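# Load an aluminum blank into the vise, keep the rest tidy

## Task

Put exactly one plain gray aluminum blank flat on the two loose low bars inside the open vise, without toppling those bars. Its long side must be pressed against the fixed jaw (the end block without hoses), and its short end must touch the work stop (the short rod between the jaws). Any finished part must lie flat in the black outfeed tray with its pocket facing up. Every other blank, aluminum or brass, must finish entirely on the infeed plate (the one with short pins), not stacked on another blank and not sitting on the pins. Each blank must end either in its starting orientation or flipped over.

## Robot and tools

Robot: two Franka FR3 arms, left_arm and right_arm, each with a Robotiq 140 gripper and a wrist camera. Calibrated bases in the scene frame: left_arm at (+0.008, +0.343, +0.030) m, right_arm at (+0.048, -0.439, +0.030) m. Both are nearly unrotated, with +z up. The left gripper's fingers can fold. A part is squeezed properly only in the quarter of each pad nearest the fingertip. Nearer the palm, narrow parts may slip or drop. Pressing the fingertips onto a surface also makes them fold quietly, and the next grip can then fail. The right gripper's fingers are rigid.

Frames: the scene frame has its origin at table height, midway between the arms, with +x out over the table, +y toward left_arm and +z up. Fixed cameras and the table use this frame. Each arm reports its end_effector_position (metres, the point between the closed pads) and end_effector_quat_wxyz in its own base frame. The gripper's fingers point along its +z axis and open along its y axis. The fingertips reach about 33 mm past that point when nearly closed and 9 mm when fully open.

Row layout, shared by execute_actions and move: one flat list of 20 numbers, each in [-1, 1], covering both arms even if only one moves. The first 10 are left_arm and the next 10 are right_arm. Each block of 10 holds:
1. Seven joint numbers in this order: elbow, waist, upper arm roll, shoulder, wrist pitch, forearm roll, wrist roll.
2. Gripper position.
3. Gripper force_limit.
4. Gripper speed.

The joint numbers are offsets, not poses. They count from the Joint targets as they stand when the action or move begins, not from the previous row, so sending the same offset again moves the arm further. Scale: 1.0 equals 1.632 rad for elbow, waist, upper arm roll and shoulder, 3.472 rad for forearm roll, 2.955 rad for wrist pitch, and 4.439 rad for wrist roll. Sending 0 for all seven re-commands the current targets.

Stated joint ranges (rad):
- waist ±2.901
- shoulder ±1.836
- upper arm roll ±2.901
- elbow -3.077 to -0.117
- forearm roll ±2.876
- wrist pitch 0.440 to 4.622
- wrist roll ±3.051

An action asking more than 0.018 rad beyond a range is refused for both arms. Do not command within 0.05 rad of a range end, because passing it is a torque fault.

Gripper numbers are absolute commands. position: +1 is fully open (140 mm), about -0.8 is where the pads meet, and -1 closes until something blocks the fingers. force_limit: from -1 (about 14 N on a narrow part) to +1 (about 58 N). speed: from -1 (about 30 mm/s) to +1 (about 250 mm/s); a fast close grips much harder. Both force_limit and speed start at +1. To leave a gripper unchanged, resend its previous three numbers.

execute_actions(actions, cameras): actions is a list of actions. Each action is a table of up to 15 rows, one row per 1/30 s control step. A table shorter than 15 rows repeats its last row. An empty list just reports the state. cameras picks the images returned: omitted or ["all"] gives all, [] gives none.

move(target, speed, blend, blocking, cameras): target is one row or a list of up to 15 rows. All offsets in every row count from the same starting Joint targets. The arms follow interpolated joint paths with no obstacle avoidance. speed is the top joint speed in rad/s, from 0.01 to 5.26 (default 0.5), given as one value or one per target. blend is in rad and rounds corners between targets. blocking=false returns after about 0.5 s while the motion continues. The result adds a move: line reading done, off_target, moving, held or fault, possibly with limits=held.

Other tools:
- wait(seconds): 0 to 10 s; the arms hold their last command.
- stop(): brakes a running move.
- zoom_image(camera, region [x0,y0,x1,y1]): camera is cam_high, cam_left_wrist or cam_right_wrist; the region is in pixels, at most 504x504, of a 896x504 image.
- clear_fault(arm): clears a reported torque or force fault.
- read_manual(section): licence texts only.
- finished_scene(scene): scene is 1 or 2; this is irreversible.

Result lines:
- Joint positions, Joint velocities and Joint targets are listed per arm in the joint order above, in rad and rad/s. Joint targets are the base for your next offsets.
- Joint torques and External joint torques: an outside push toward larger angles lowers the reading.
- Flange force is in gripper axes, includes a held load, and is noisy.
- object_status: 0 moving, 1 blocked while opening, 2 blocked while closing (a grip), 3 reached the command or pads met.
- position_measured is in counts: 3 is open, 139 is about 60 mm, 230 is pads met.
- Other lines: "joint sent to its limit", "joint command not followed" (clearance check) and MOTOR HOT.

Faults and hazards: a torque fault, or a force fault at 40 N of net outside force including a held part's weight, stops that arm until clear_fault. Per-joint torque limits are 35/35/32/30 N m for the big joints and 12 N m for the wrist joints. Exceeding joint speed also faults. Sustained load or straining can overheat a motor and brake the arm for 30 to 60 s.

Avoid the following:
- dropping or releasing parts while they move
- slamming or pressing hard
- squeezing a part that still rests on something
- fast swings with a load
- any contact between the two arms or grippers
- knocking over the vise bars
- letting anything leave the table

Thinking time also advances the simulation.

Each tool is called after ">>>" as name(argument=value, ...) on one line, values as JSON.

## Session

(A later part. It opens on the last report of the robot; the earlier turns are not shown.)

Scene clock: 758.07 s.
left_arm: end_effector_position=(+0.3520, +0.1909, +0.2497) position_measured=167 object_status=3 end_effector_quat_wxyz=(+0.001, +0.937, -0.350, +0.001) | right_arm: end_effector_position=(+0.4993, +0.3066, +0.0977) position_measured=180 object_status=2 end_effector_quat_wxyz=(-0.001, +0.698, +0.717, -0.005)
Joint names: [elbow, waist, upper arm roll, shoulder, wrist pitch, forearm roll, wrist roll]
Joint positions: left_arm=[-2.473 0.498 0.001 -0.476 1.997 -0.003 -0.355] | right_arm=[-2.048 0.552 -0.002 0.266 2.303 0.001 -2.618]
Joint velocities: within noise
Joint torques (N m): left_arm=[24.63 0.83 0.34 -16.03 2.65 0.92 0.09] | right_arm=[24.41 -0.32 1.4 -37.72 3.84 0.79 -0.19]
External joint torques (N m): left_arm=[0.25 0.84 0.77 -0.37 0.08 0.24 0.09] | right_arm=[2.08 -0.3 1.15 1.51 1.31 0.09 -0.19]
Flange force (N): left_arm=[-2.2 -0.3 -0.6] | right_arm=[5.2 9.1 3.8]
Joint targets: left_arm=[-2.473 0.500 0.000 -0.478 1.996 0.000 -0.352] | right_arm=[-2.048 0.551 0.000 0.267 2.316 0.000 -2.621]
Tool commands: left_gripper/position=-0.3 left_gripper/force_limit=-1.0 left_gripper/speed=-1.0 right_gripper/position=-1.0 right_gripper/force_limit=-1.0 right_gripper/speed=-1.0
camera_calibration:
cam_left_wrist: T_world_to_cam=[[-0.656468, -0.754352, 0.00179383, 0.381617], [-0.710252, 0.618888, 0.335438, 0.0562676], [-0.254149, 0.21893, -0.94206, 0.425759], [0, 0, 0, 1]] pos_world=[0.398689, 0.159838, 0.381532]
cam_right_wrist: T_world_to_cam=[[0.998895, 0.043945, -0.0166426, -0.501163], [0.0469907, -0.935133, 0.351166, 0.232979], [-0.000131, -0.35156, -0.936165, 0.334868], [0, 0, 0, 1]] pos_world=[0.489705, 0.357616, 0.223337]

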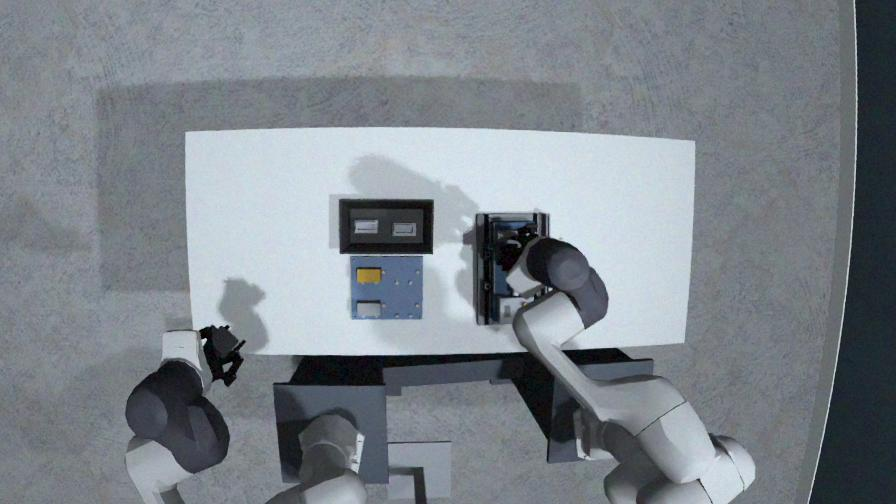

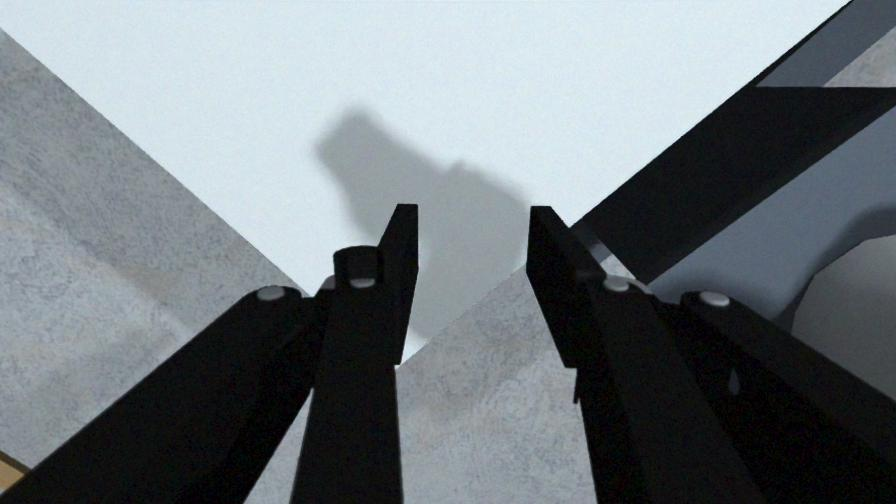

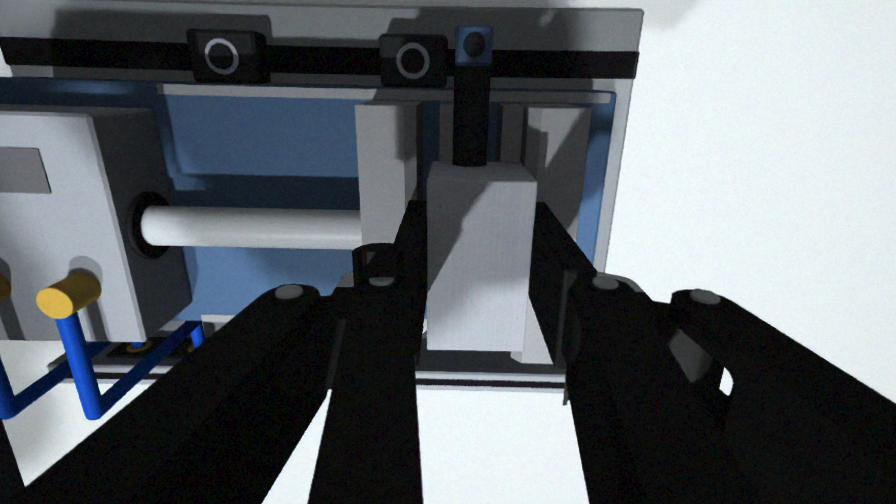

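>>> execute_actions(actions=[[[0,0,0,0,0,0,0,-0.3,-1,-1, 0,0,0,0,0,0,0,-0.3,-1,-1]]])

>>> zoom_image(camera="cam_right_wrist", region=[340, 60, 660, 420])

Scene clock: 762.87 s.
left_arm: end_effector_position=(+0.3520, +0.1909, +0.2497) position_measured=167 object_status=3 end_effector_quat_wxyz=(+0.001, +0.937, -0.350, +0.001) | right_arm: end_effector_position=(+0.5014, +0.3079, +0.0983) position_measured=167 object_status=3 end_effector_quat_wxyz=(+0.000, +0.698, +0.717, -0.001)
Joint names: [elbow, waist, upper arm roll, shoulder, wrist pitch, forearm roll, wrist roll]
Joint positions: left_arm=[-2.473 0.498 0.001 -0.476 1.997 -0.003 -0.355] | right_arm=[-2.048 0.552 -0.002 0.266 2.311 0.001 -2.618]
Joint velocities: within noise
Joint torques (N m): left_arm=[24.59 0.82 0.37 -16.01 2.64 0.91 0.1] | right_arm=[23.62 -0.33 1.22 -38.34 2.74 0.7 -0.2]
External joint torques (N m): left_arm=[0.12 0.83 0.81 -0.25 0.05 0.22 0.1] | right_arm=[1.22 -0.4 0.89 0.95 0.18 0 -0.2]
Flange force (N): left_arm=[-2.3 -0.3 -0.3] | right_arm=[3.3 6.3 1.0]
Joint targets: left_arm=[-2.473 0.500 0.000 -0.478 1.996 0.000 -0.352] | right_arm=[-2.048 0.551 0.000 0.267 2.316 0.000 -2.621]
Step readings (joint positions of left_arm | right_arm):
0: [-2.473 0.498 0.001 -0.476 1.997 -0.003 -0.355] | [-2.048 0.552 -0.002 0.266 2.303 0.001 -2.618]
1: [-2.473 0.498 0.001 -0.476 1.997 -0.003 -0.355] | [-2.048 0.552 -0.002 0.266 2.303 0.001 -2.618]
2: [-2.473 0.498 0.001 -0.476 1.997 -0.003 -0.355] | [-2.048 0.552 -0.002 0.266 2.304 0.001 -2.618]
4: [-2.473 0.498 0.001 -0.476 1.997 -0.003 -0.355] | [-2.048 0.552 -0.002 0.266 2.305 0.001 -2.618]
8: [-2.473 0.498 0.001 -0.476 1.997 -0.003 -0.355] | [-2.048 0.552 -0.002 0.266 2.309 0.001 -2.618]
15: [-2.473 0.498 0.001 -0.476 1.997 -0.003 -0.355] | [-2.048 0.552 -0.002 0.266 2.311 0.001 -2.618]
camera_calibration:
cam_left_wrist: T_world_to_cam=[[-0.656468, -0.754352, 0.00179383, 0.381617], [-0.710252, 0.618888, 0.335438, 0.0562676], [-0.254149, 0.21893, -0.94206, 0.425759], [0, 0, 0, 1]] pos_world=[0.398689, 0.159838, 0.381532]
cam_right_wrist: T_world_to_cam=[[0.998976, 0.0441179, -0.0100212, -0.504015], [0.0448483, -0.936541, 0.347676, 0.23579], [0.00595346, -0.34777, -0.937561, 0.331771], [0, 0, 0, 1]] pos_world=[0.490949, 0.358443, 0.224026]

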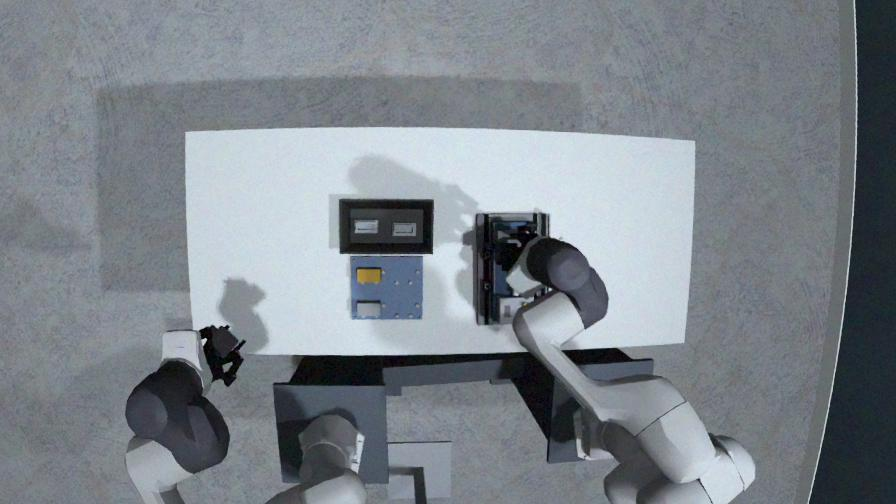

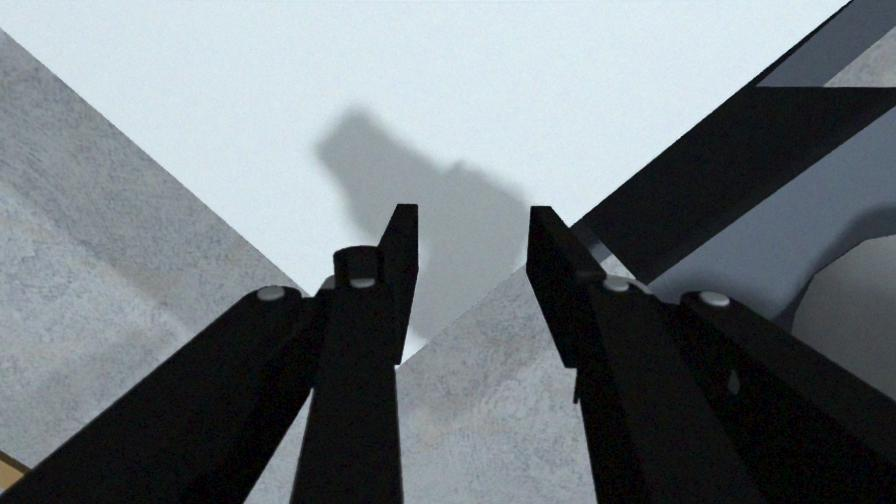

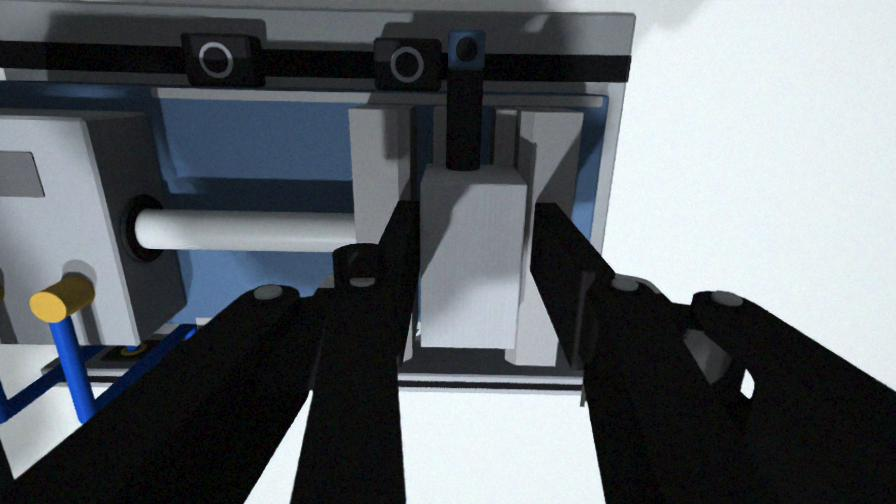

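Scaled by 1.400 from the camera's 896x504 image, which has a finer 1280x720 frame.

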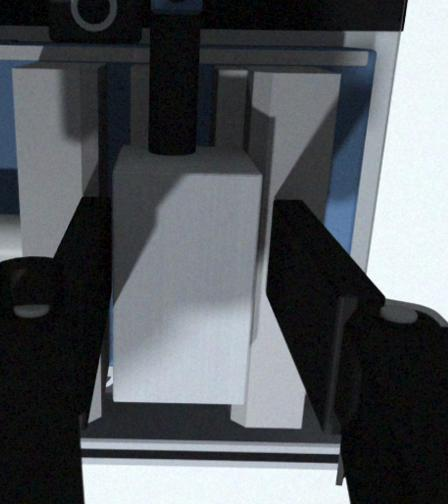

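>>> execute_actions(actions=[[[0,0,0,0,0,0,0,-0.3,-1,-1, 0,0,0,0,0,0,0,-0.175,-1,-1]]], cameras=[])

>>> move(target=[[0,0,0,0,0,0,0,-0.3,-1,-1, 0.0045,0,0,-0.0093,-0.0076,0,0,-0.175,-1,-1]], speed=0.05, cameras=["cam_right_wrist"])

Scene clock: 773.03 s.
left_arm: end_effector_position=(+0.3520, +0.1909, +0.2497) position_measured=167 object_status=3 end_effector_quat_wxyz=(+0.001, +0.937, -0.350, +0.001) | right_arm: end_effector_position=(+0.5015, +0.3080, +0.0983) position_measured=151 object_status=3 end_effector_quat_wxyz=(+0.000, +0.698, +0.717, -0.001)
Joint names: [elbow, waist, upper arm roll, shoulder, wrist pitch, forearm roll, wrist roll]
Joint positions: left_arm=[-2.473 0.498 0.001 -0.476 1.997 -0.003 -0.355] | right_arm=[-2.048 0.552 -0.002 0.266 2.312 0.001 -2.618]
Joint velocities: within noise
Joint torques (N m): left_arm=[24.62 0.86 0.31 -16.05 2.64 0.91 0.13] | right_arm=[23.74 -0.36 1.2 -38.46 2.7 0.7 -0.21]
External joint torques (N m): left_arm=[0.17 0.91 0.78 -0.32 0.05 0.23 0.13] | right_arm=[1.41 -0.41 0.89 0.68 0.15 0 -0.21]
Flange force (N): left_arm=[-2.4 -0.3 -0.4] | right_arm=[3.3 6.4 0.4]
Joint targets: left_arm=[-2.473 0.500 0.000 -0.478 1.996 0.000 -0.352] | right_arm=[-2.048 0.551 0.000 0.267 2.316 0.000 -2.621]
Step readings (joint positions of left_arm | right_arm):
0: [-2.473 0.498 0.001 -0.476 1.997 -0.003 -0.355] | [-2.048 0.552 -0.002 0.266 2.312 0.001 -2.618]
1: [-2.473 0.498 0.001 -0.476 1.997 -0.003 -0.355] | [-2.048 0.552 -0.002 0.266 2.312 0.001 -2.618]
2: [-2.473 0.498 0.001 -0.476 1.997 -0.003 -0.355] | [-2.048 0.552 -0.002 0.266 2.312 0.001 -2.618]
4: [-2.473 0.498 0.001 -0.476 1.997 -0.003 -0.355] | [-2.048 0.552 -0.002 0.266 2.312 0.001 -2.618]
8: [-2.473 0.498 0.001 -0.476 1.997 -0.003 -0.355] | [-2.048 0.552 -0.002 0.266 2.312 0.001 -2.618]
15: [-2.473 0.498 0.001 -0.476 1.997 -0.003 -0.355] | [-2.048 0.552 -0.002 0.266 2.312 0.001 -2.618]
No camera images: "cameras" was empty.

Scene clock: 773.93 s.
left_arm: end_effector_position=(+0.3520, +0.1909, +0.2497) position_measured=167 object_status=3 end_effector_quat_wxyz=(+0.001, +0.937, -0.350, +0.001) | right_arm: end_effector_position=(+0.5031, +0.3089, +0.1075) position_measured=151 object_status=3 end_effector_quat_wxyz=(+0.000, +0.698, +0.717, +0.002)
Joint names: [elbow, waist, upper arm roll, shoulder, wrist pitch, forearm roll, wrist roll]
Joint positions: left_arm=[-2.473 0.498 0.001 -0.476 1.997 -0.003 -0.355] | right_arm=[-2.042 0.552 -0.002 0.253 2.298 0.001 -2.618]
Joint velocities: left_arm=[within noise] | right_arm=[-0.002 0.001 0 0 -0.005 0 0]
Joint torques (N m): left_arm=[24.61 0.9 0.3 -16.04 2.64 0.92 0.1] | right_arm=[24.29 -0.36 1.22 -38.82 2.23 0.74 -0.21]
External joint torques (N m): left_arm=[0.11 0.85 0.66 -0.26 0.05 0.23 0.1] | right_arm=[1.73 -0.47 0.87 0.24 -0.33 0.03 -0.21]
Flange force (N): left_arm=[-2.1 -0.2 -0.3] | right_arm=[3.6 7.0 -1.6]
Joint targets: left_arm=[-2.473 0.500 0.000 -0.478 1.996 0.000 -0.352] | right_arm=[-2.040 0.551 0.000 0.252 2.293 0.000 -2.621]
move: done
camera_calibration:
cam_right_wrist: T_world_to_cam=[[0.999016, 0.0441104, -0.00466496, -0.50625], [0.0430115, -0.937652, 0.344905, 0.235044], [0.0108398, -0.344766, -0.938626, 0.337459], [0, 0, 0, 1]] pos_world=[0.491984, 0.359065, 0.233318]
Images, in order (width x height): cam_right_wrist 896x504.

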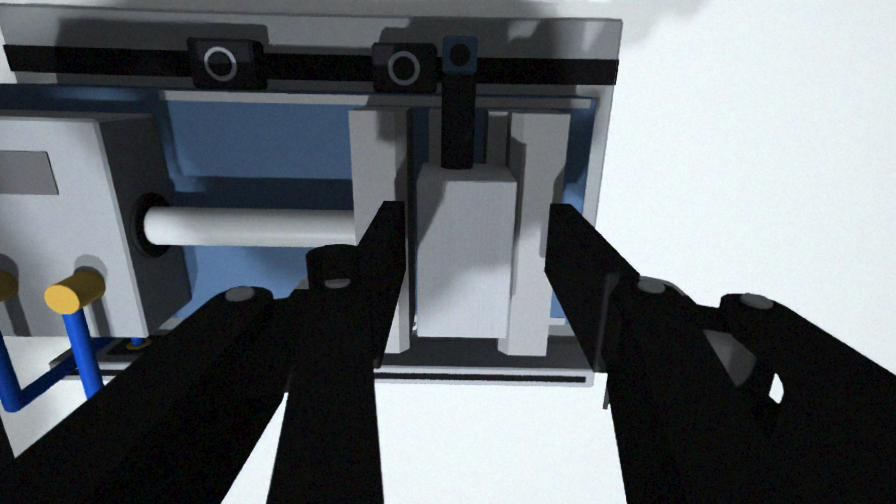

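>>> move(target=[[0,0,0,0,0,0,0,-0.3,-1,-1, 0.0316,0,0,-0.0408,-0.0403,0,0,-0.175,-1,-1],[0,0,0,0,0,0,0,-0.3,-1,-1, 0.2402,0.0178,0,0.0594,-0.1005,0,0.3672,-0.175,-1,-1]], speed=[0.15, 0.8], blend=[0.02, 0])

>>> zoom_image(camera="cam_right_wrist", region=[300, 100, 600, 400])

Scene clock: 792.20 s.
left_arm: end_effector_position=(+0.3520, +0.1909, +0.2497) position_measured=167 object_status=3 end_effector_quat_wxyz=(+0.001, +0.937, -0.350, +0.001) | right_arm: end_effector_position=(+0.5512, +0.3592, +0.2000) position_measured=151 object_status=3 end_effector_quat_wxyz=(-0.001, +1.000, +0.001, +0.001)
Joint names: [elbow, waist, upper arm roll, shoulder, wrist pitch, forearm roll, wrist roll]
Joint positions: left_arm=[-2.473 0.498 0.001 -0.476 1.997 -0.003 -0.355] | right_arm=[-1.65 0.579 -0.002 0.347 2 0.001 -0.996]
Joint velocities: left_arm=[within noise] | right_arm=[0 0.001 0 0.001 0 -0.001 0.006]
Joint torques (N m): left_arm=[24.62 0.86 0.31 -16.03 2.66 0.91 0.11] | right_arm=[26.46 0.14 1.22 -42.92 2.37 0.76 0.13]
External joint torques (N m): left_arm=[0.21 0.84 0.7 -0.28 0.08 0.22 0.11] | right_arm=[1.71 0.19 0.96 1.23 -0.3 0.02 0.13]
Flange force (N): left_arm=[-2.1 -0.4 -0.4] | right_arm=[10.1 -7.6 -2.4]
Joint targets: left_arm=[-2.473 0.500 0.000 -0.478 1.996 0.000 -0.352] | right_arm=[-1.648 0.580 0.000 0.349 1.996 0.000 -0.991]
move: done
camera_calibration:
cam_left_wrist: T_world_to_cam=[[-0.656551, -0.754279, 0.00190263, 0.381596], [-0.710142, 0.618979, 0.335506, 0.056183], [-0.254243, 0.218925, -0.942036, 0.425788], [0, 0, 0, 1]] pos_world=[0.398689, 0.159838, 0.381532]
cam_right_wrist: T_world_to_cam=[[0.0190887, -0.999775, -0.00925758, 0.359859], [-0.938703, -0.0211087, 0.344079, 0.460332], [-0.344197, 0.0021221, -0.938895, 0.512279], [0, 0, 0, 1]] pos_world=[0.601572, 0.368408, 0.325917]

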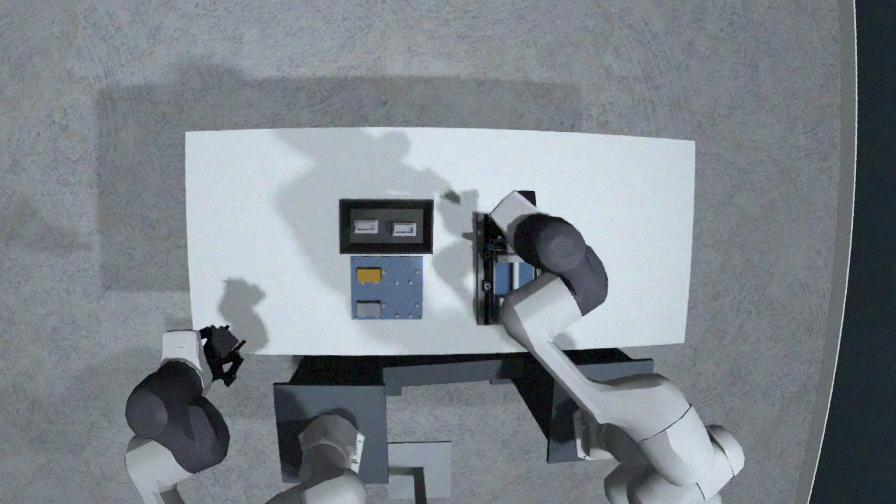

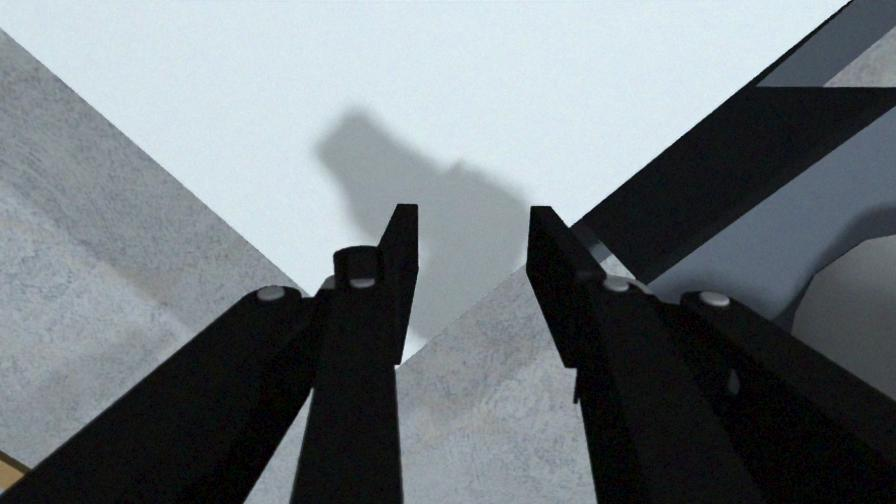

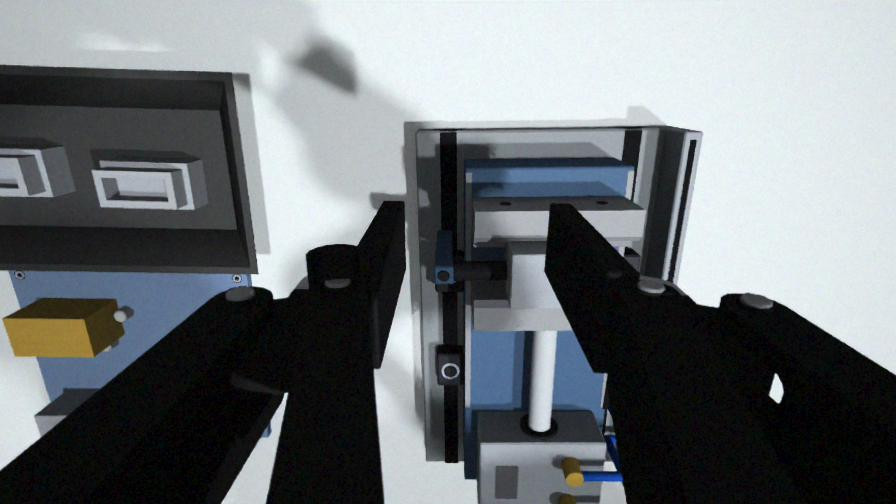

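Scaled by 1.680 from the camera's 896x504 image, which has a finer 1280x720 frame.

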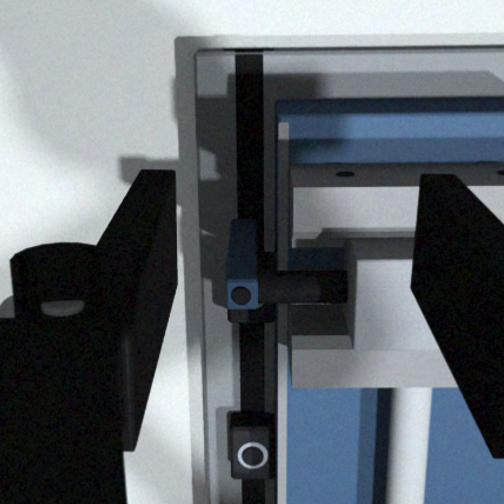

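>>> zoom_image(camera="cam_right_wrist", region=[430, 190, 560, 340])

Scaled by 3.360 from the camera's 896x504 image, which has a finer 1280x720 frame.

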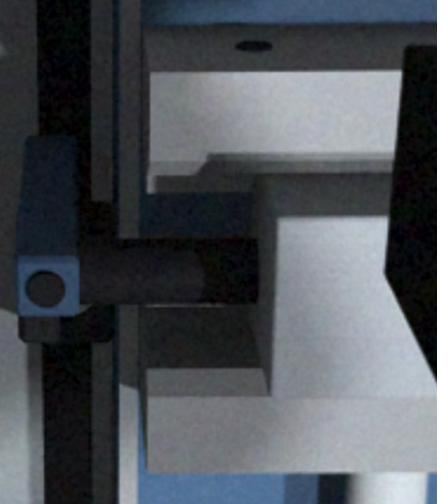

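>>> zoom_image(camera="cam_right_wrist", region=[465, 220, 555, 280])

Scaled by 5.600 from the camera's 896x504 image, which has a finer 1280x720 frame.

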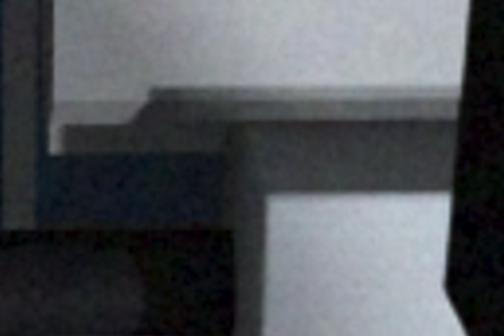

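>>> zoom_image(camera="cam_right_wrist", region=[450, 245, 530, 315])

>>> move(target=[0,0,0,0,0,0,0,-0.3,-1,-1, -0.1434,-0.0938,0,-0.1005,0.0237,0,-0.0345,-0.175,-1,-1], speed=0.5, cameras=["cam_right_wrist"])

>>> zoom_image(camera="cam_right_wrist", region=[330, 180, 480, 340])

Scaled by 6.300 from the camera's 896x504 image, which has a finer 1280x720 frame.

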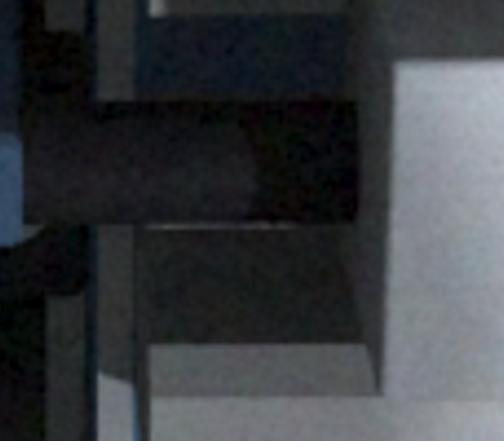

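Scene clock: 814.43 s.
left_arm: end_effector_position=(+0.3520, +0.1909, +0.2497) position_measured=167 object_status=3 end_effector_quat_wxyz=(+0.001, +0.937, -0.350, +0.001) | right_arm: end_effector_position=(+0.5490, +0.2491, +0.1989) position_measured=151 object_status=3 end_effector_quat_wxyz=(+0.001, +1.000, -0.003, -0.002)
Joint names: [elbow, waist, upper arm roll, shoulder, wrist pitch, forearm roll, wrist roll]
Joint positions: left_arm=[-2.473 0.498 0.001 -0.476 1.997 -0.003 -0.355] | right_arm=[-1.881 0.428 -0.002 0.186 2.062 0.001 -1.139]
Joint velocities: left_arm=[within noise] | right_arm=[-0.001 0 0 0 0 0.001 -0.006]
Joint torques (N m): left_arm=[24.59 0.84 0.33 -16.02 2.66 0.93 0.1] | right_arm=[25.46 -0.33 1.22 -38.66 2.83 0.78 -0.28]
External joint torques (N m): left_arm=[0.21 0.8 0.69 -0.33 0.09 0.24 0.1] | right_arm=[1.15 -0.33 1.06 -0.04 0.21 0.05 -0.28]
Flange force (N): left_arm=[-2.1 -0.3 -0.4] | right_arm=[4.0 -1.7 -1.3]
Joint targets: left_arm=[-2.473 0.500 0.000 -0.478 1.996 0.000 -0.352] | right_arm=[-1.882 0.427 0.000 0.185 2.066 0.000 -1.144]
move: done
camera_calibration:
cam_right_wrist: T_world_to_cam=[[0.0107772, -0.999925, -0.00573847, 0.253776], [-0.93627, -0.0121058, 0.351073, 0.451291], [-0.351117, 0.00158919, -0.93633, 0.514151], [0, 0, 0, 1]] pos_world=[0.600322, 0.258404, 0.324435]
Images, in order (width x height): cam_right_wrist 896x504.

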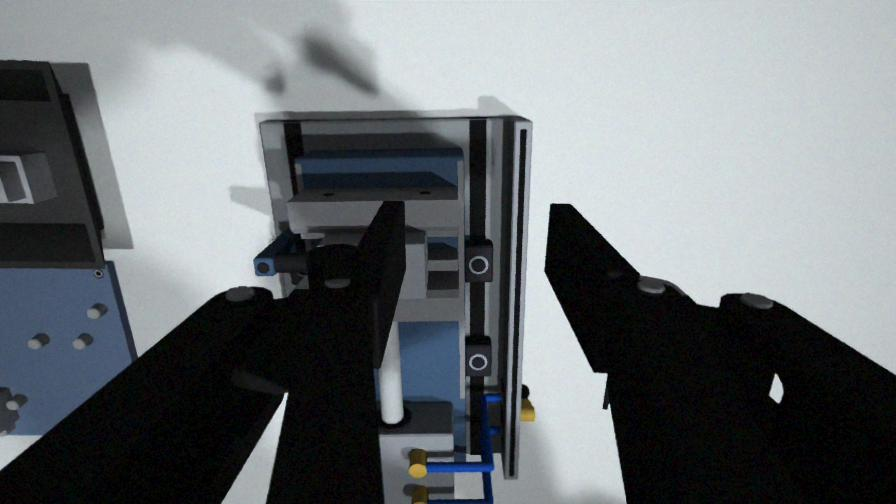

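Scaled by 3.150 from the camera's 896x504 image, which has a finer 1280x720 frame.

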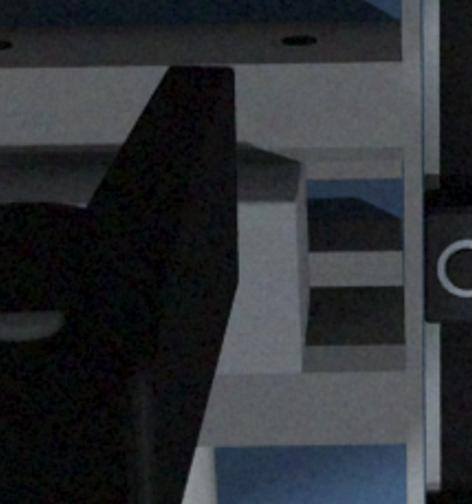

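>>> zoom_image(camera="cam_right_wrist", region=[395, 215, 475, 305])

Scaled by 5.600 from the camera's 896x504 image, which has a finer 1280x720 frame.

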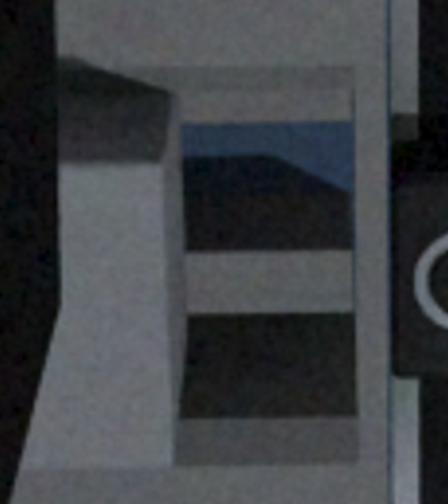

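>>> move(target=[0,0,0,0,0,0,0,-0.3,-1,-1, -0.10615,0.0511,0,-0.02971,0.04255,0,-0.34134,-0.175,-1,-1], speed=0.8, cameras=["cam_right_wrist"])

>>> zoom_image(camera="cam_right_wrist", region=[400, 130, 530, 260])

Scene clock: 863.73 s.
left_arm: end_effector_position=(+0.3520, +0.1909, +0.2497) position_measured=167 object_status=3 end_effector_quat_wxyz=(+0.001, +0.937, -0.350, +0.001) | right_arm: end_effector_position=(+0.4999, +0.2782, +0.1594) position_measured=151 object_status=3 end_effector_quat_wxyz=(-0.001, +0.700, +0.714, -0.002)
Joint names: [elbow, waist, upper arm roll, shoulder, wrist pitch, forearm roll, wrist roll]
Joint positions: left_arm=[-2.473 0.498 0.001 -0.476 1.997 -0.003 -0.355] | right_arm=[-2.054 0.509 -0.002 0.138 2.188 0.001 -2.654]
Joint velocities: left_arm=[within noise] | right_arm=[0.001 -0.001 0.001 0 0 0.001 -0.005]
Joint torques (N m): left_arm=[24.62 0.86 0.38 -15.98 2.65 0.91 0.09] | right_arm=[24.58 0.06 0.97 -36.13 2.74 0.79 -0.21]
External joint torques (N m): left_arm=[0.16 0.79 0.71 -0.22 0.06 0.22 0.09] | right_arm=[1.12 0.26 1.02 0.04 0.19 0.02 -0.21]
Flange force (N): left_arm=[-2.0 -0.5 -0.3] | right_arm=[2.5 3.4 -0.8]
Joint targets: left_arm=[-2.473 0.500 0.000 -0.478 1.996 0.000 -0.352] | right_arm=[-2.056 0.511 0.000 0.136 2.192 0.000 -2.659]
move: done
camera_calibration:
cam_right_wrist: T_world_to_cam=[[0.999241, 0.0372814, -0.011275, -0.498601], [0.0388745, -0.936717, 0.347923, 0.189877], [0.00240954, -0.348097, -0.937455, 0.380617], [0, 0, 0, 1]] pos_world=[0.489924, 0.328942, 0.285127]
Images, in order (width x height): cam_right_wrist 896x504.

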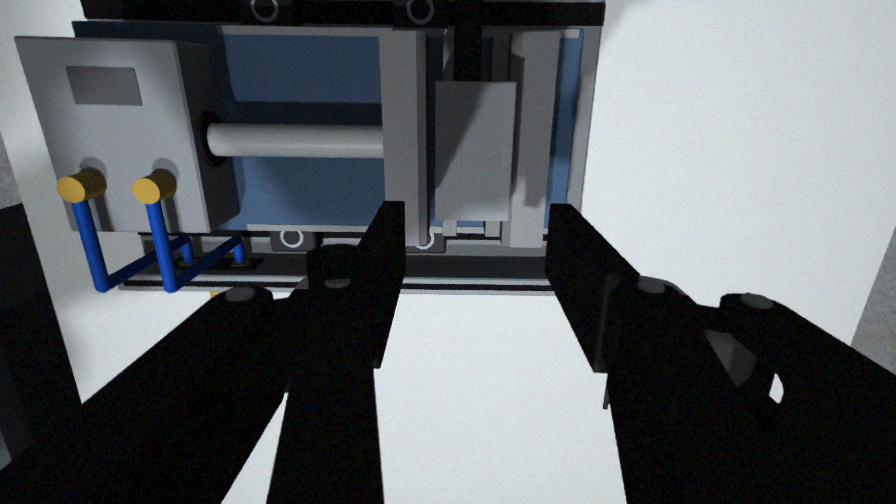

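Scaled by 3.877 from the camera's 896x504 image, which has a finer 1280x720 frame.

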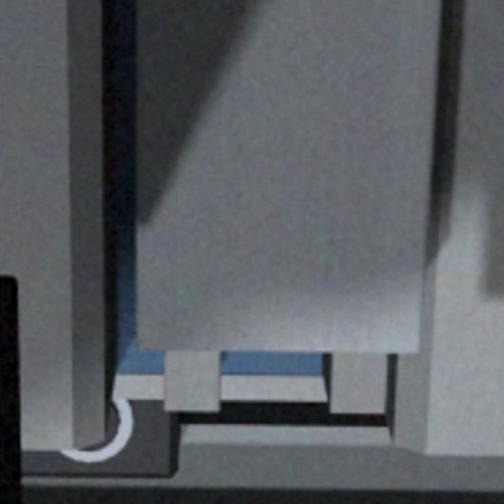

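>>> zoom_image(camera="cam_right_wrist", region=[420, 30, 530, 110])

Scaled by 4.582 from the camera's 896x504 image, which has a finer 1280x720 frame.

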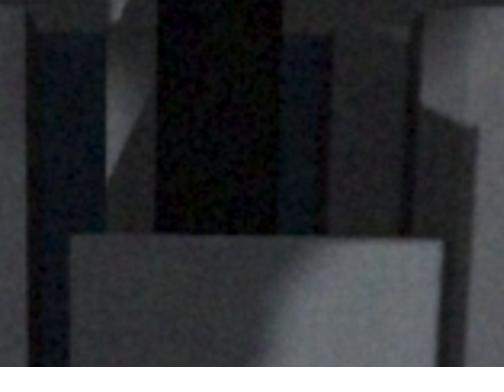

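>>> move(target=[0,0,0,0,0,0,0,-0.3,-1,-1, -0.00703,0.01075,0,0.03879,0.02531,0,0.00404,-0.175,-1,-1], speed=0.15, cameras=["cam_right_wrist"])

>>> zoom_image(camera="cam_right_wrist", region=[410, 70, 530, 170])

Scene clock: 885.27 s.
left_arm: end_effector_position=(+0.3520, +0.1909, +0.2497) position_measured=167 object_status=3 end_effector_quat_wxyz=(+0.001, +0.937, -0.350, +0.001) | right_arm: end_effector_position=(+0.5000, +0.2899, +0.1250) position_measured=151 object_status=3 end_effector_quat_wxyz=(-0.001, +0.697, +0.717, -0.002)
Joint names: [elbow, waist, upper arm roll, shoulder, wrist pitch, forearm roll, wrist roll]
Joint positions: left_arm=[-2.473 0.498 0.001 -0.476 1.997 -0.003 -0.355] | right_arm=[-2.066 0.527 -0.001 0.199 2.262 0.001 -2.645]
Joint velocities: left_arm=[within noise] | right_arm=[0 -0.001 0.001 -0.001 0.004 -0.001 0.004]
Joint torques (N m): left_arm=[24.59 0.83 0.36 -15.99 2.66 0.91 0.1] | right_arm=[24.2 0.14 1.03 -36.95 2.66 0.77 0.14]
External joint torques (N m): left_arm=[0.08 0.89 0.85 -0.2 0.06 0.23 0.1] | right_arm=[1.36 0.07 0.75 0.68 0.11 0.04 0.14]
Flange force (N): left_arm=[-2.4 -0.4 -0.1] | right_arm=[4.0 5.7 0.0]
Joint targets: left_arm=[-2.473 0.500 0.000 -0.478 1.996 0.000 -0.352] | right_arm=[-2.067 0.528 0.000 0.200 2.267 0.000 -2.641]
move: done
camera_calibration:
cam_right_wrist: T_world_to_cam=[[0.998891, 0.0457958, -0.0109643, -0.501945], [0.0467477, -0.936354, 0.347932, 0.208648], [0.00566736, -0.348058, -0.937456, 0.350764], [0, 0, 0, 1]] pos_world=[0.489647, 0.340441, 0.250727]
Images, in order (width x height): cam_right_wrist 896x504.

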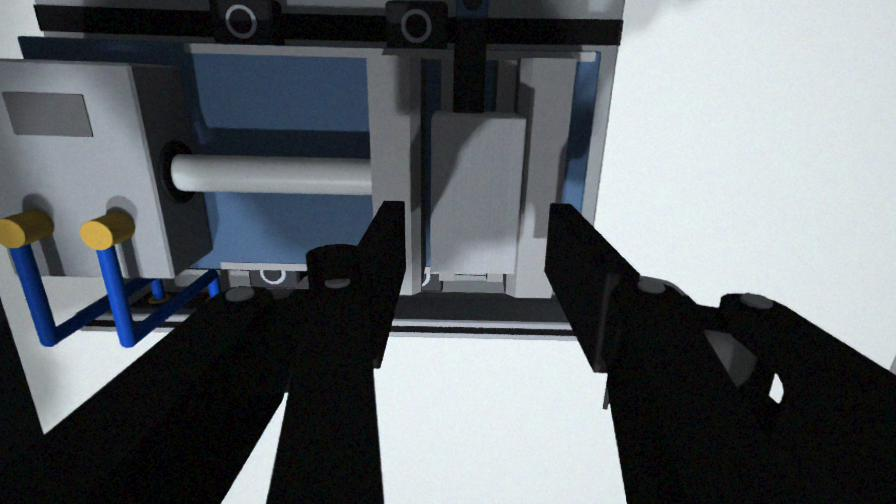

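Scaled by 4.200 from the camera's 896x504 image, which has a finer 1280x720 frame.

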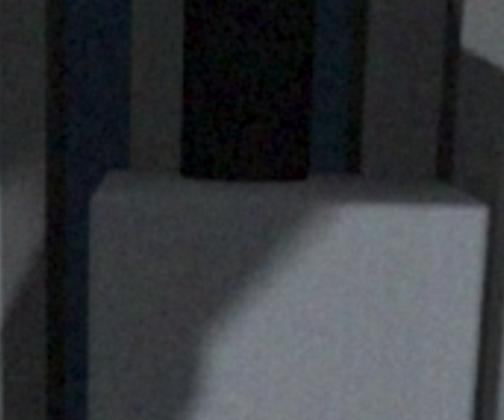

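>>> move(target=[[0,0,0,0,0,0,0,-0.3,-1,-1, -0.0498,-0.04142,0,-0.03569,0.00762,0,-0.01525,-1,-1,-0.6],[0,0,0,0,0,0,0,-0.3,-1,-1, -0.0637,-0.04142,0,-0.0058,0.0318,0,-0.01525,-1,-1,-0.6]], speed=[0.15, 0.08], cameras=["cam_right_wrist"])

Scene clock: 922.27 s.
left_arm: end_effector_position=(+0.3520, +0.1909, +0.2497) position_measured=167 object_status=3 end_effector_quat_wxyz=(+0.001, +0.937, -0.350, +0.001) | right_arm: end_effector_position=(+0.4984, +0.2481, +0.0949) position_measured=231 object_status=3 end_effector_quat_wxyz=(-0.001, +0.698, +0.716, -0.001)
Joint names: [elbow, waist, upper arm roll, shoulder, wrist pitch, forearm roll, wrist roll]
Joint positions: left_arm=[-2.473 0.498 0.001 -0.476 1.997 -0.003 -0.355] | right_arm=[-2.17 0.462 -0.001 0.189 2.356 0.001 -2.706]
Joint velocities: left_arm=[within noise] | right_arm=[0.001 0.001 -0.001 0 0.004 0.001 -0.001]
Joint torques (N m): left_arm=[24.59 0.86 0.37 -15.99 2.66 0.89 0.11] | right_arm=[23.06 -0.73 0.95 -35.56 2.72 0.69 -0.28]
External joint torques (N m): left_arm=[0.26 0.79 0.71 -0.34 0.09 0.21 0.11] | right_arm=[1.14 -0.67 0.81 0.82 0.17 0.02 -0.28]
Flange force (N): left_arm=[-2.1 -0.4 -0.5] | right_arm=[1.9 5.9 1.0]
Joint targets: left_arm=[-2.473 0.500 0.000 -0.478 1.996 0.000 -0.352] | right_arm=[-2.171 0.461 0.000 0.190 2.361 0.000 -2.709]
move: done
camera_calibration:
cam_right_wrist: T_world_to_cam=[[0.999047, 0.0423709, -0.0104357, -0.498027], [0.0433563, -0.936729, 0.34736, 0.181915], [0.00494251, -0.347482, -0.937674, 0.30833], [0, 0, 0, 1]] pos_world=[0.488142, 0.298646, 0.220726]
Images, in order (width x height): cam_right_wrist 896x504.

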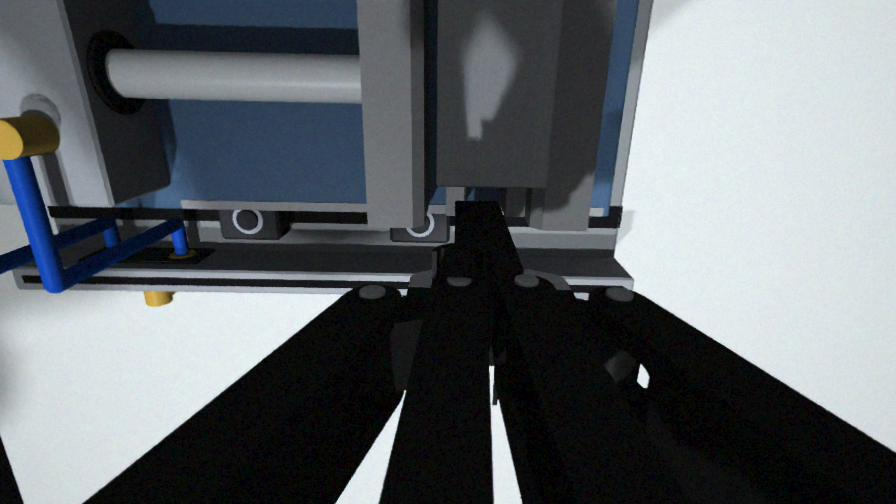

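>>> execute_actions(actions=[[[0,0,0,0,0,0,0,-0.3,-1,-1, 0.00206,0.00198,0,0.00144,-0.00034,0,0.00073,-1,-1,-0.6]],[[0,0,0,0,0,0,0,-0.3,-1,-1, 0.00206,0.00198,0,0.00144,-0.00034,0,0.00073,-1,-1,-0.6]],[[0,0,0,0,0,0,0,-0.3,-1,-1, 0.00103,0.00099,0,0.00072,-0.00017,0,0.00036,-1,-1,-0.6]],[[0,0,0,0,0,0,0,-0.3,-1,-1, 0.00103,0.00099,0,0.00072,-0.00017,0,0.00036,-1,-1,-0.6]]], cameras=["cam_right_wrist"])

Scene clock: 932.97 s.
left_arm: end_effector_position=(+0.3520, +0.1909, +0.2497) position_measured=167 object_status=3 end_effector_quat_wxyz=(+0.001, +0.937, -0.350, +0.001) | right_arm: end_effector_position=(+0.4991, +0.2525, +0.0944) position_measured=231 object_status=3 end_effector_quat_wxyz=(+0.000, +0.697, +0.717, -0.001)
Joint names: [elbow, waist, upper arm roll, shoulder, wrist pitch, forearm roll, wrist roll]
Joint positions: left_arm=[-2.473 0.498 0.001 -0.476 1.997 -0.003 -0.355] | right_arm=[-2.163 0.469 -0.001 0.196 2.357 0.001 -2.703]
Joint velocities: within noise
Joint torques (N m): left_arm=[24.61 0.86 0.36 -16 2.65 0.91 0.13] | right_arm=[23.53 0.15 0.95 -35.35 2.5 0.7 0.12]
External joint torques (N m): left_arm=[0.12 0.87 0.8 -0.23 0.06 0.22 0.13] | right_arm=[1.63 0.14 0.73 1.17 -0.06 0.03 0.12]
External joint torques at the end of the 1st action: left_arm=[0.18 0.89 0.82 -0.26 0.08 0.23 0.1] | right_arm=[1.73 0.17 0.82 1.14 0.04 0 -0.04]
External joint torques at the end of the 2nd action: left_arm=[0.17 0.85 0.8 -0.29 0.07 0.23 0.1] | right_arm=[1.69 0.19 0.85 1.19 -0.05 0.02 0.11]
External joint torques at the end of the 3rd action: left_arm=[0.12 0.8 0.73 -0.23 0.07 0.22 0.08] | right_arm=[1.73 0.17 0.83 1.15 -0.04 0.05 0.13]
Flange force (N): left_arm=[-2.3 -0.4 -0.3] | right_arm=[4.7 7.9 0.8]
Flange force at the end of the 1st action (N): left_arm=[-2.3 -0.5 -0.3] | right_arm=[4.5 8.2 0.9]
Flange force at the end of the 2nd action (N): left_arm=[-2.3 -0.4 -0.4] | right_arm=[4.9 8.1 0.8]
Flange force at the end of the 3rd action (N): left_arm=[-2.1 -0.4 -0.2] | right_arm=[4.9 8.1 0.7]
Joint targets: left_arm=[-2.473 0.500 0.000 -0.478 1.996 0.000 -0.352] | right_arm=[-2.161 0.470 0.000 0.197 2.358 0.000 -2.699]
Step readings (joint positions of left_arm | right_arm; steps 1 to 15: 1st action; 16 to 30: 2nd action; 31 to 45: 3rd action; 46 to 60: 4th action):
0: [-2.473 0.498 0.001 -0.476 1.997 -0.003 -0.355] | [-2.170 0.462 -0.001 0.189 2.357 0.001 -2.706]
1: [-2.473 0.498 0.001 -0.476 1.997 -0.003 -0.355] | [-2.170 0.462 -0.001 0.189 2.357 0.001 -2.706]
2: [-2.473 0.498 0.001 -0.476 1.997 -0.003 -0.355] | [-2.170 0.462 -0.001 0.190 2.357 0.001 -2.706]
4: [-2.473 0.498 0.001 -0.476 1.997 -0.003 -0.355] | [-2.170 0.462 -0.001 0.190 2.357 0.001 -2.706]
8: [-2.473 0.498 0.001 -0.476 1.997 -0.003 -0.355] | [-2.169 0.462 -0.001 0.191 2.357 0.001 -2.706]
15: [-2.473 0.498 0.001 -0.476 1.997 -0.003 -0.355] | [-2.169 0.462 -0.001 0.191 2.357 0.001 -2.706]
16: [-2.473 0.498 0.001 -0.476 1.997 -0.003 -0.355] | [-2.169 0.462 -0.001 0.191 2.357 0.001 -2.706]
17: [-2.473 0.498 0.001 -0.476 1.997 -0.003 -0.355] | [-2.168 0.463 -0.001 0.192 2.357 0.001 -2.706]
19: [-2.473 0.498 0.001 -0.476 1.997 -0.003 -0.355] | [-2.167 0.465 -0.001 0.193 2.357 0.001 -2.706]
23: [-2.473 0.498 0.001 -0.476 1.997 -0.003 -0.355] | [-2.166 0.466 -0.001 0.193 2.357 0.001 -2.706]
30: [-2.473 0.498 0.001 -0.476 1.997 -0.003 -0.355] | [-2.166 0.466 -0.001 0.193 2.357 0.001 -2.706]
31: [-2.473 0.498 0.001 -0.476 1.997 -0.003 -0.355] | [-2.166 0.466 -0.001 0.193 2.357 0.001 -2.706]
32: [-2.473 0.498 0.001 -0.476 1.997 -0.003 -0.355] | [-2.166 0.466 -0.001 0.194 2.357 0.001 -2.706]
34: [-2.473 0.498 0.001 -0.476 1.997 -0.003 -0.355] | [-2.165 0.467 -0.001 0.194 2.357 0.001 -2.705]
38: [-2.473 0.498 0.001 -0.476 1.997 -0.003 -0.355] | [-2.165 0.467 -0.001 0.194 2.357 0.001 -2.705]
45: [-2.473 0.498 0.001 -0.476 1.997 -0.003 -0.355] | [-2.164 0.467 -0.001 0.195 2.357 0.001 -2.704]
46: [-2.473 0.498 0.001 -0.476 1.997 -0.003 -0.355] | [-2.164 0.467 -0.001 0.195 2.357 0.001 -2.704]
47: [-2.473 0.498 0.001 -0.476 1.997 -0.003 -0.355] | [-2.164 0.468 -0.001 0.195 2.357 0.001 -2.704]
49: [-2.473 0.498 0.001 -0.476 1.997 -0.003 -0.355] | [-2.163 0.468 -0.001 0.195 2.357 0.001 -2.704]
53: [-2.473 0.498 0.001 -0.476 1.997 -0.003 -0.355] | [-2.163 0.469 -0.001 0.196 2.357 0.001 -2.703]
60: [-2.473 0.498 0.001 -0.476 1.997 -0.003 -0.355] | [-2.163 0.469 -0.001 0.196 2.357 0.001 -2.703]
camera_calibration:
cam_right_wrist: T_world_to_cam=[[0.998902, 0.0459884, -0.00894661, -0.499887], [0.046236, -0.936829, 0.346717, 0.184908], [0.00756353, -0.34675, -0.937927, 0.307814], [0, 0, 0, 1]] pos_world=[0.48846, 0.302951, 0.220124]
Images, in order (width x height): cam_right_wrist 896x504.

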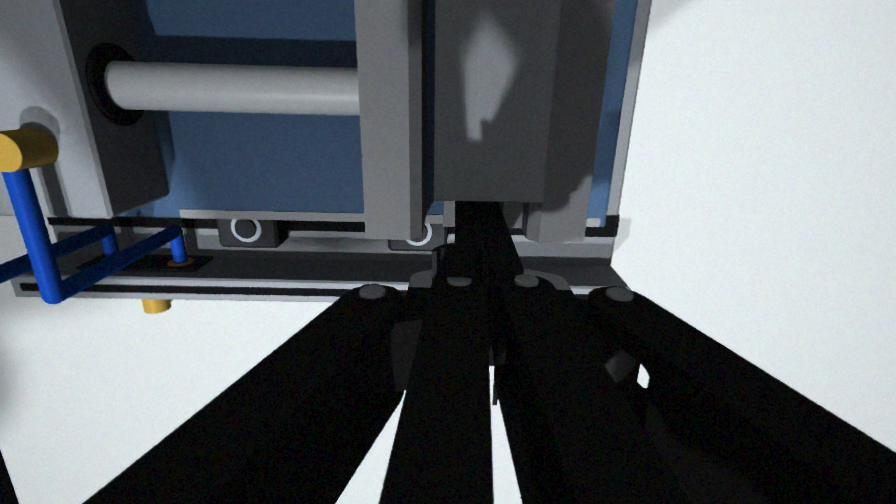

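>>> execute_actions(actions=[[[0,0,0,0,0,0,0,-0.3,-1,-1, 0.00103,0.00099,0,0.00072,-0.00017,0,0.00036,-1,-1,-0.6]],[[0,0,0,0,0,0,0,-0.3,-1,-1, 0.00103,0.00099,0,0.00072,-0.00017,0,0.00036,-1,-1,-0.6]],[[0,0,0,0,0,0,0,-0.3,-1,-1, 0.00103,0.00099,0,0.00072,-0.00017,0,0.00036,-1,-1,-0.6]]], cameras=["cam_right_wrist"])

Scene clock: 937.87 s.
left_arm: end_effector_position=(+0.3520, +0.1909, +0.2497) position_measured=167 object_status=3 end_effector_quat_wxyz=(+0.001, +0.937, -0.350, +0.001) | right_arm: end_effector_position=(+0.4995, +0.2558, +0.0945) position_measured=231 object_status=3 end_effector_quat_wxyz=(+0.000, +0.697, +0.717, +0.000)
Joint names: [elbow, waist, upper arm roll, shoulder, wrist pitch, forearm roll, wrist roll]
Joint positions: left_arm=[-2.473 0.498 0.001 -0.476 1.997 -0.003 -0.355] | right_arm=[-2.158 0.474 -0.001 0.199 2.357 0.001 -2.698]
Joint velocities: within noise
Joint torques (N m): left_arm=[24.57 0.86 0.36 -16.02 2.66 0.91 0.11] | right_arm=[23.65 0.14 0.93 -35.5 2.51 0.72 0.1]
External joint torques (N m): left_arm=[0.22 0.89 0.81 -0.36 0.09 0.22 0.11] | right_arm=[1.74 0.25 0.83 1.14 -0.04 0.05 0.1]
External joint torques at the end of the 1st action: left_arm=[0.06 0.8 0.7 -0.18 0.06 0.22 0.1] | right_arm=[1.76 0.19 0.8 1.22 -0.05 0.03 0.15]
External joint torques at the end of the 2nd action: left_arm=[0.13 0.86 0.82 -0.2 0.06 0.22 0.09] | right_arm=[1.69 0.17 0.81 1.36 -0.05 0.03 0.09]
Flange force (N): left_arm=[-2.4 -0.3 -0.5] | right_arm=[5.0 8.1 0.7]
Flange force at the end of the 1st action (N): left_arm=[-2.1 -0.4 -0.1] | right_arm=[5.1 8.4 0.8]
Flange force at the end of the 2nd action (N): left_arm=[-2.2 -0.5 -0.2] | right_arm=[5.0 8.5 1.1]
Joint targets: left_arm=[-2.473 0.500 0.000 -0.478 1.996 0.000 -0.352] | right_arm=[-2.156 0.475 0.000 0.201 2.356 0.000 -2.695]
Step readings (joint positions of left_arm | right_arm; steps 1 to 15: 1st action; 16 to 30: 2nd action; 31 to 45: 3rd action):
0: [-2.473 0.498 0.001 -0.476 1.997 -0.003 -0.355] | [-2.162 0.469 -0.001 0.196 2.357 0.001 -2.702]
1: [-2.473 0.498 0.001 -0.476 1.997 -0.003 -0.355] | [-2.162 0.469 -0.001 0.196 2.357 0.001 -2.702]
2: [-2.473 0.498 0.001 -0.476 1.997 -0.003 -0.355] | [-2.162 0.469 -0.001 0.196 2.357 0.001 -2.702]
4: [-2.473 0.498 0.001 -0.476 1.997 -0.003 -0.355] | [-2.161 0.470 -0.001 0.197 2.357 0.001 -2.702]
8: [-2.473 0.498 0.001 -0.476 1.997 -0.003 -0.355] | [-2.161 0.470 -0.001 0.197 2.357 0.001 -2.702]
15: [-2.473 0.498 0.001 -0.476 1.997 -0.003 -0.355] | [-2.161 0.470 -0.001 0.197 2.357 0.001 -2.701]
16: [-2.473 0.498 0.001 -0.476 1.997 -0.003 -0.355] | [-2.161 0.470 -0.001 0.197 2.357 0.001 -2.701]
17: [-2.473 0.498 0.001 -0.476 1.997 -0.003 -0.355] | [-2.160 0.471 -0.001 0.197 2.357 0.001 -2.701]
19: [-2.473 0.498 0.001 -0.476 1.997 -0.003 -0.355] | [-2.160 0.471 -0.001 0.198 2.357 0.001 -2.701]
23: [-2.473 0.498 0.001 -0.476 1.997 -0.003 -0.355] | [-2.159 0.472 -0.001 0.198 2.357 0.001 -2.700]
30: [-2.473 0.498 0.001 -0.476 1.997 -0.003 -0.355] | [-2.159 0.472 -0.001 0.198 2.357 0.001 -2.700]
31: [-2.473 0.498 0.001 -0.476 1.997 -0.003 -0.355] | [-2.159 0.472 -0.001 0.198 2.357 0.001 -2.700]
32: [-2.473 0.498 0.001 -0.476 1.997 -0.003 -0.355] | [-2.159 0.472 -0.001 0.198 2.357 0.001 -2.699]
34: [-2.473 0.498 0.001 -0.476 1.997 -0.003 -0.355] | [-2.158 0.473 -0.001 0.199 2.357 0.001 -2.699]
38: [-2.473 0.498 0.001 -0.476 1.997 -0.003 -0.355] | [-2.158 0.474 -0.001 0.199 2.357 0.001 -2.699]
45: [-2.473 0.498 0.001 -0.476 1.997 -0.003 -0.355] | [-2.158 0.474 -0.001 0.199 2.357 0.001 -2.698]
camera_calibration:
cam_right_wrist: T_world_to_cam=[[0.99891, 0.0460569, -0.00755495, -0.500569], [0.0458237, -0.937079, 0.346098, 0.188152], [0.00886064, -0.346067, -0.938168, 0.308285], [0, 0, 0, 1]] pos_world=[0.48867, 0.306056, 0.220322]
Images, in order (width x height): cam_right_wrist 896x504.

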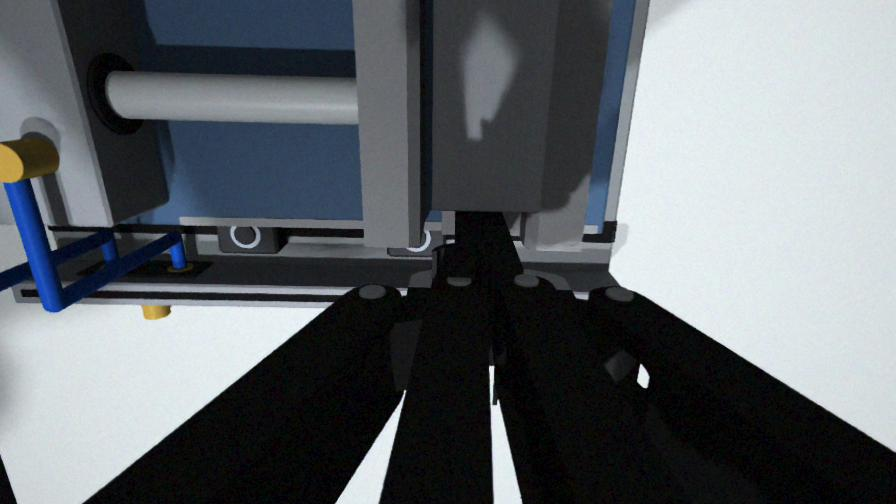

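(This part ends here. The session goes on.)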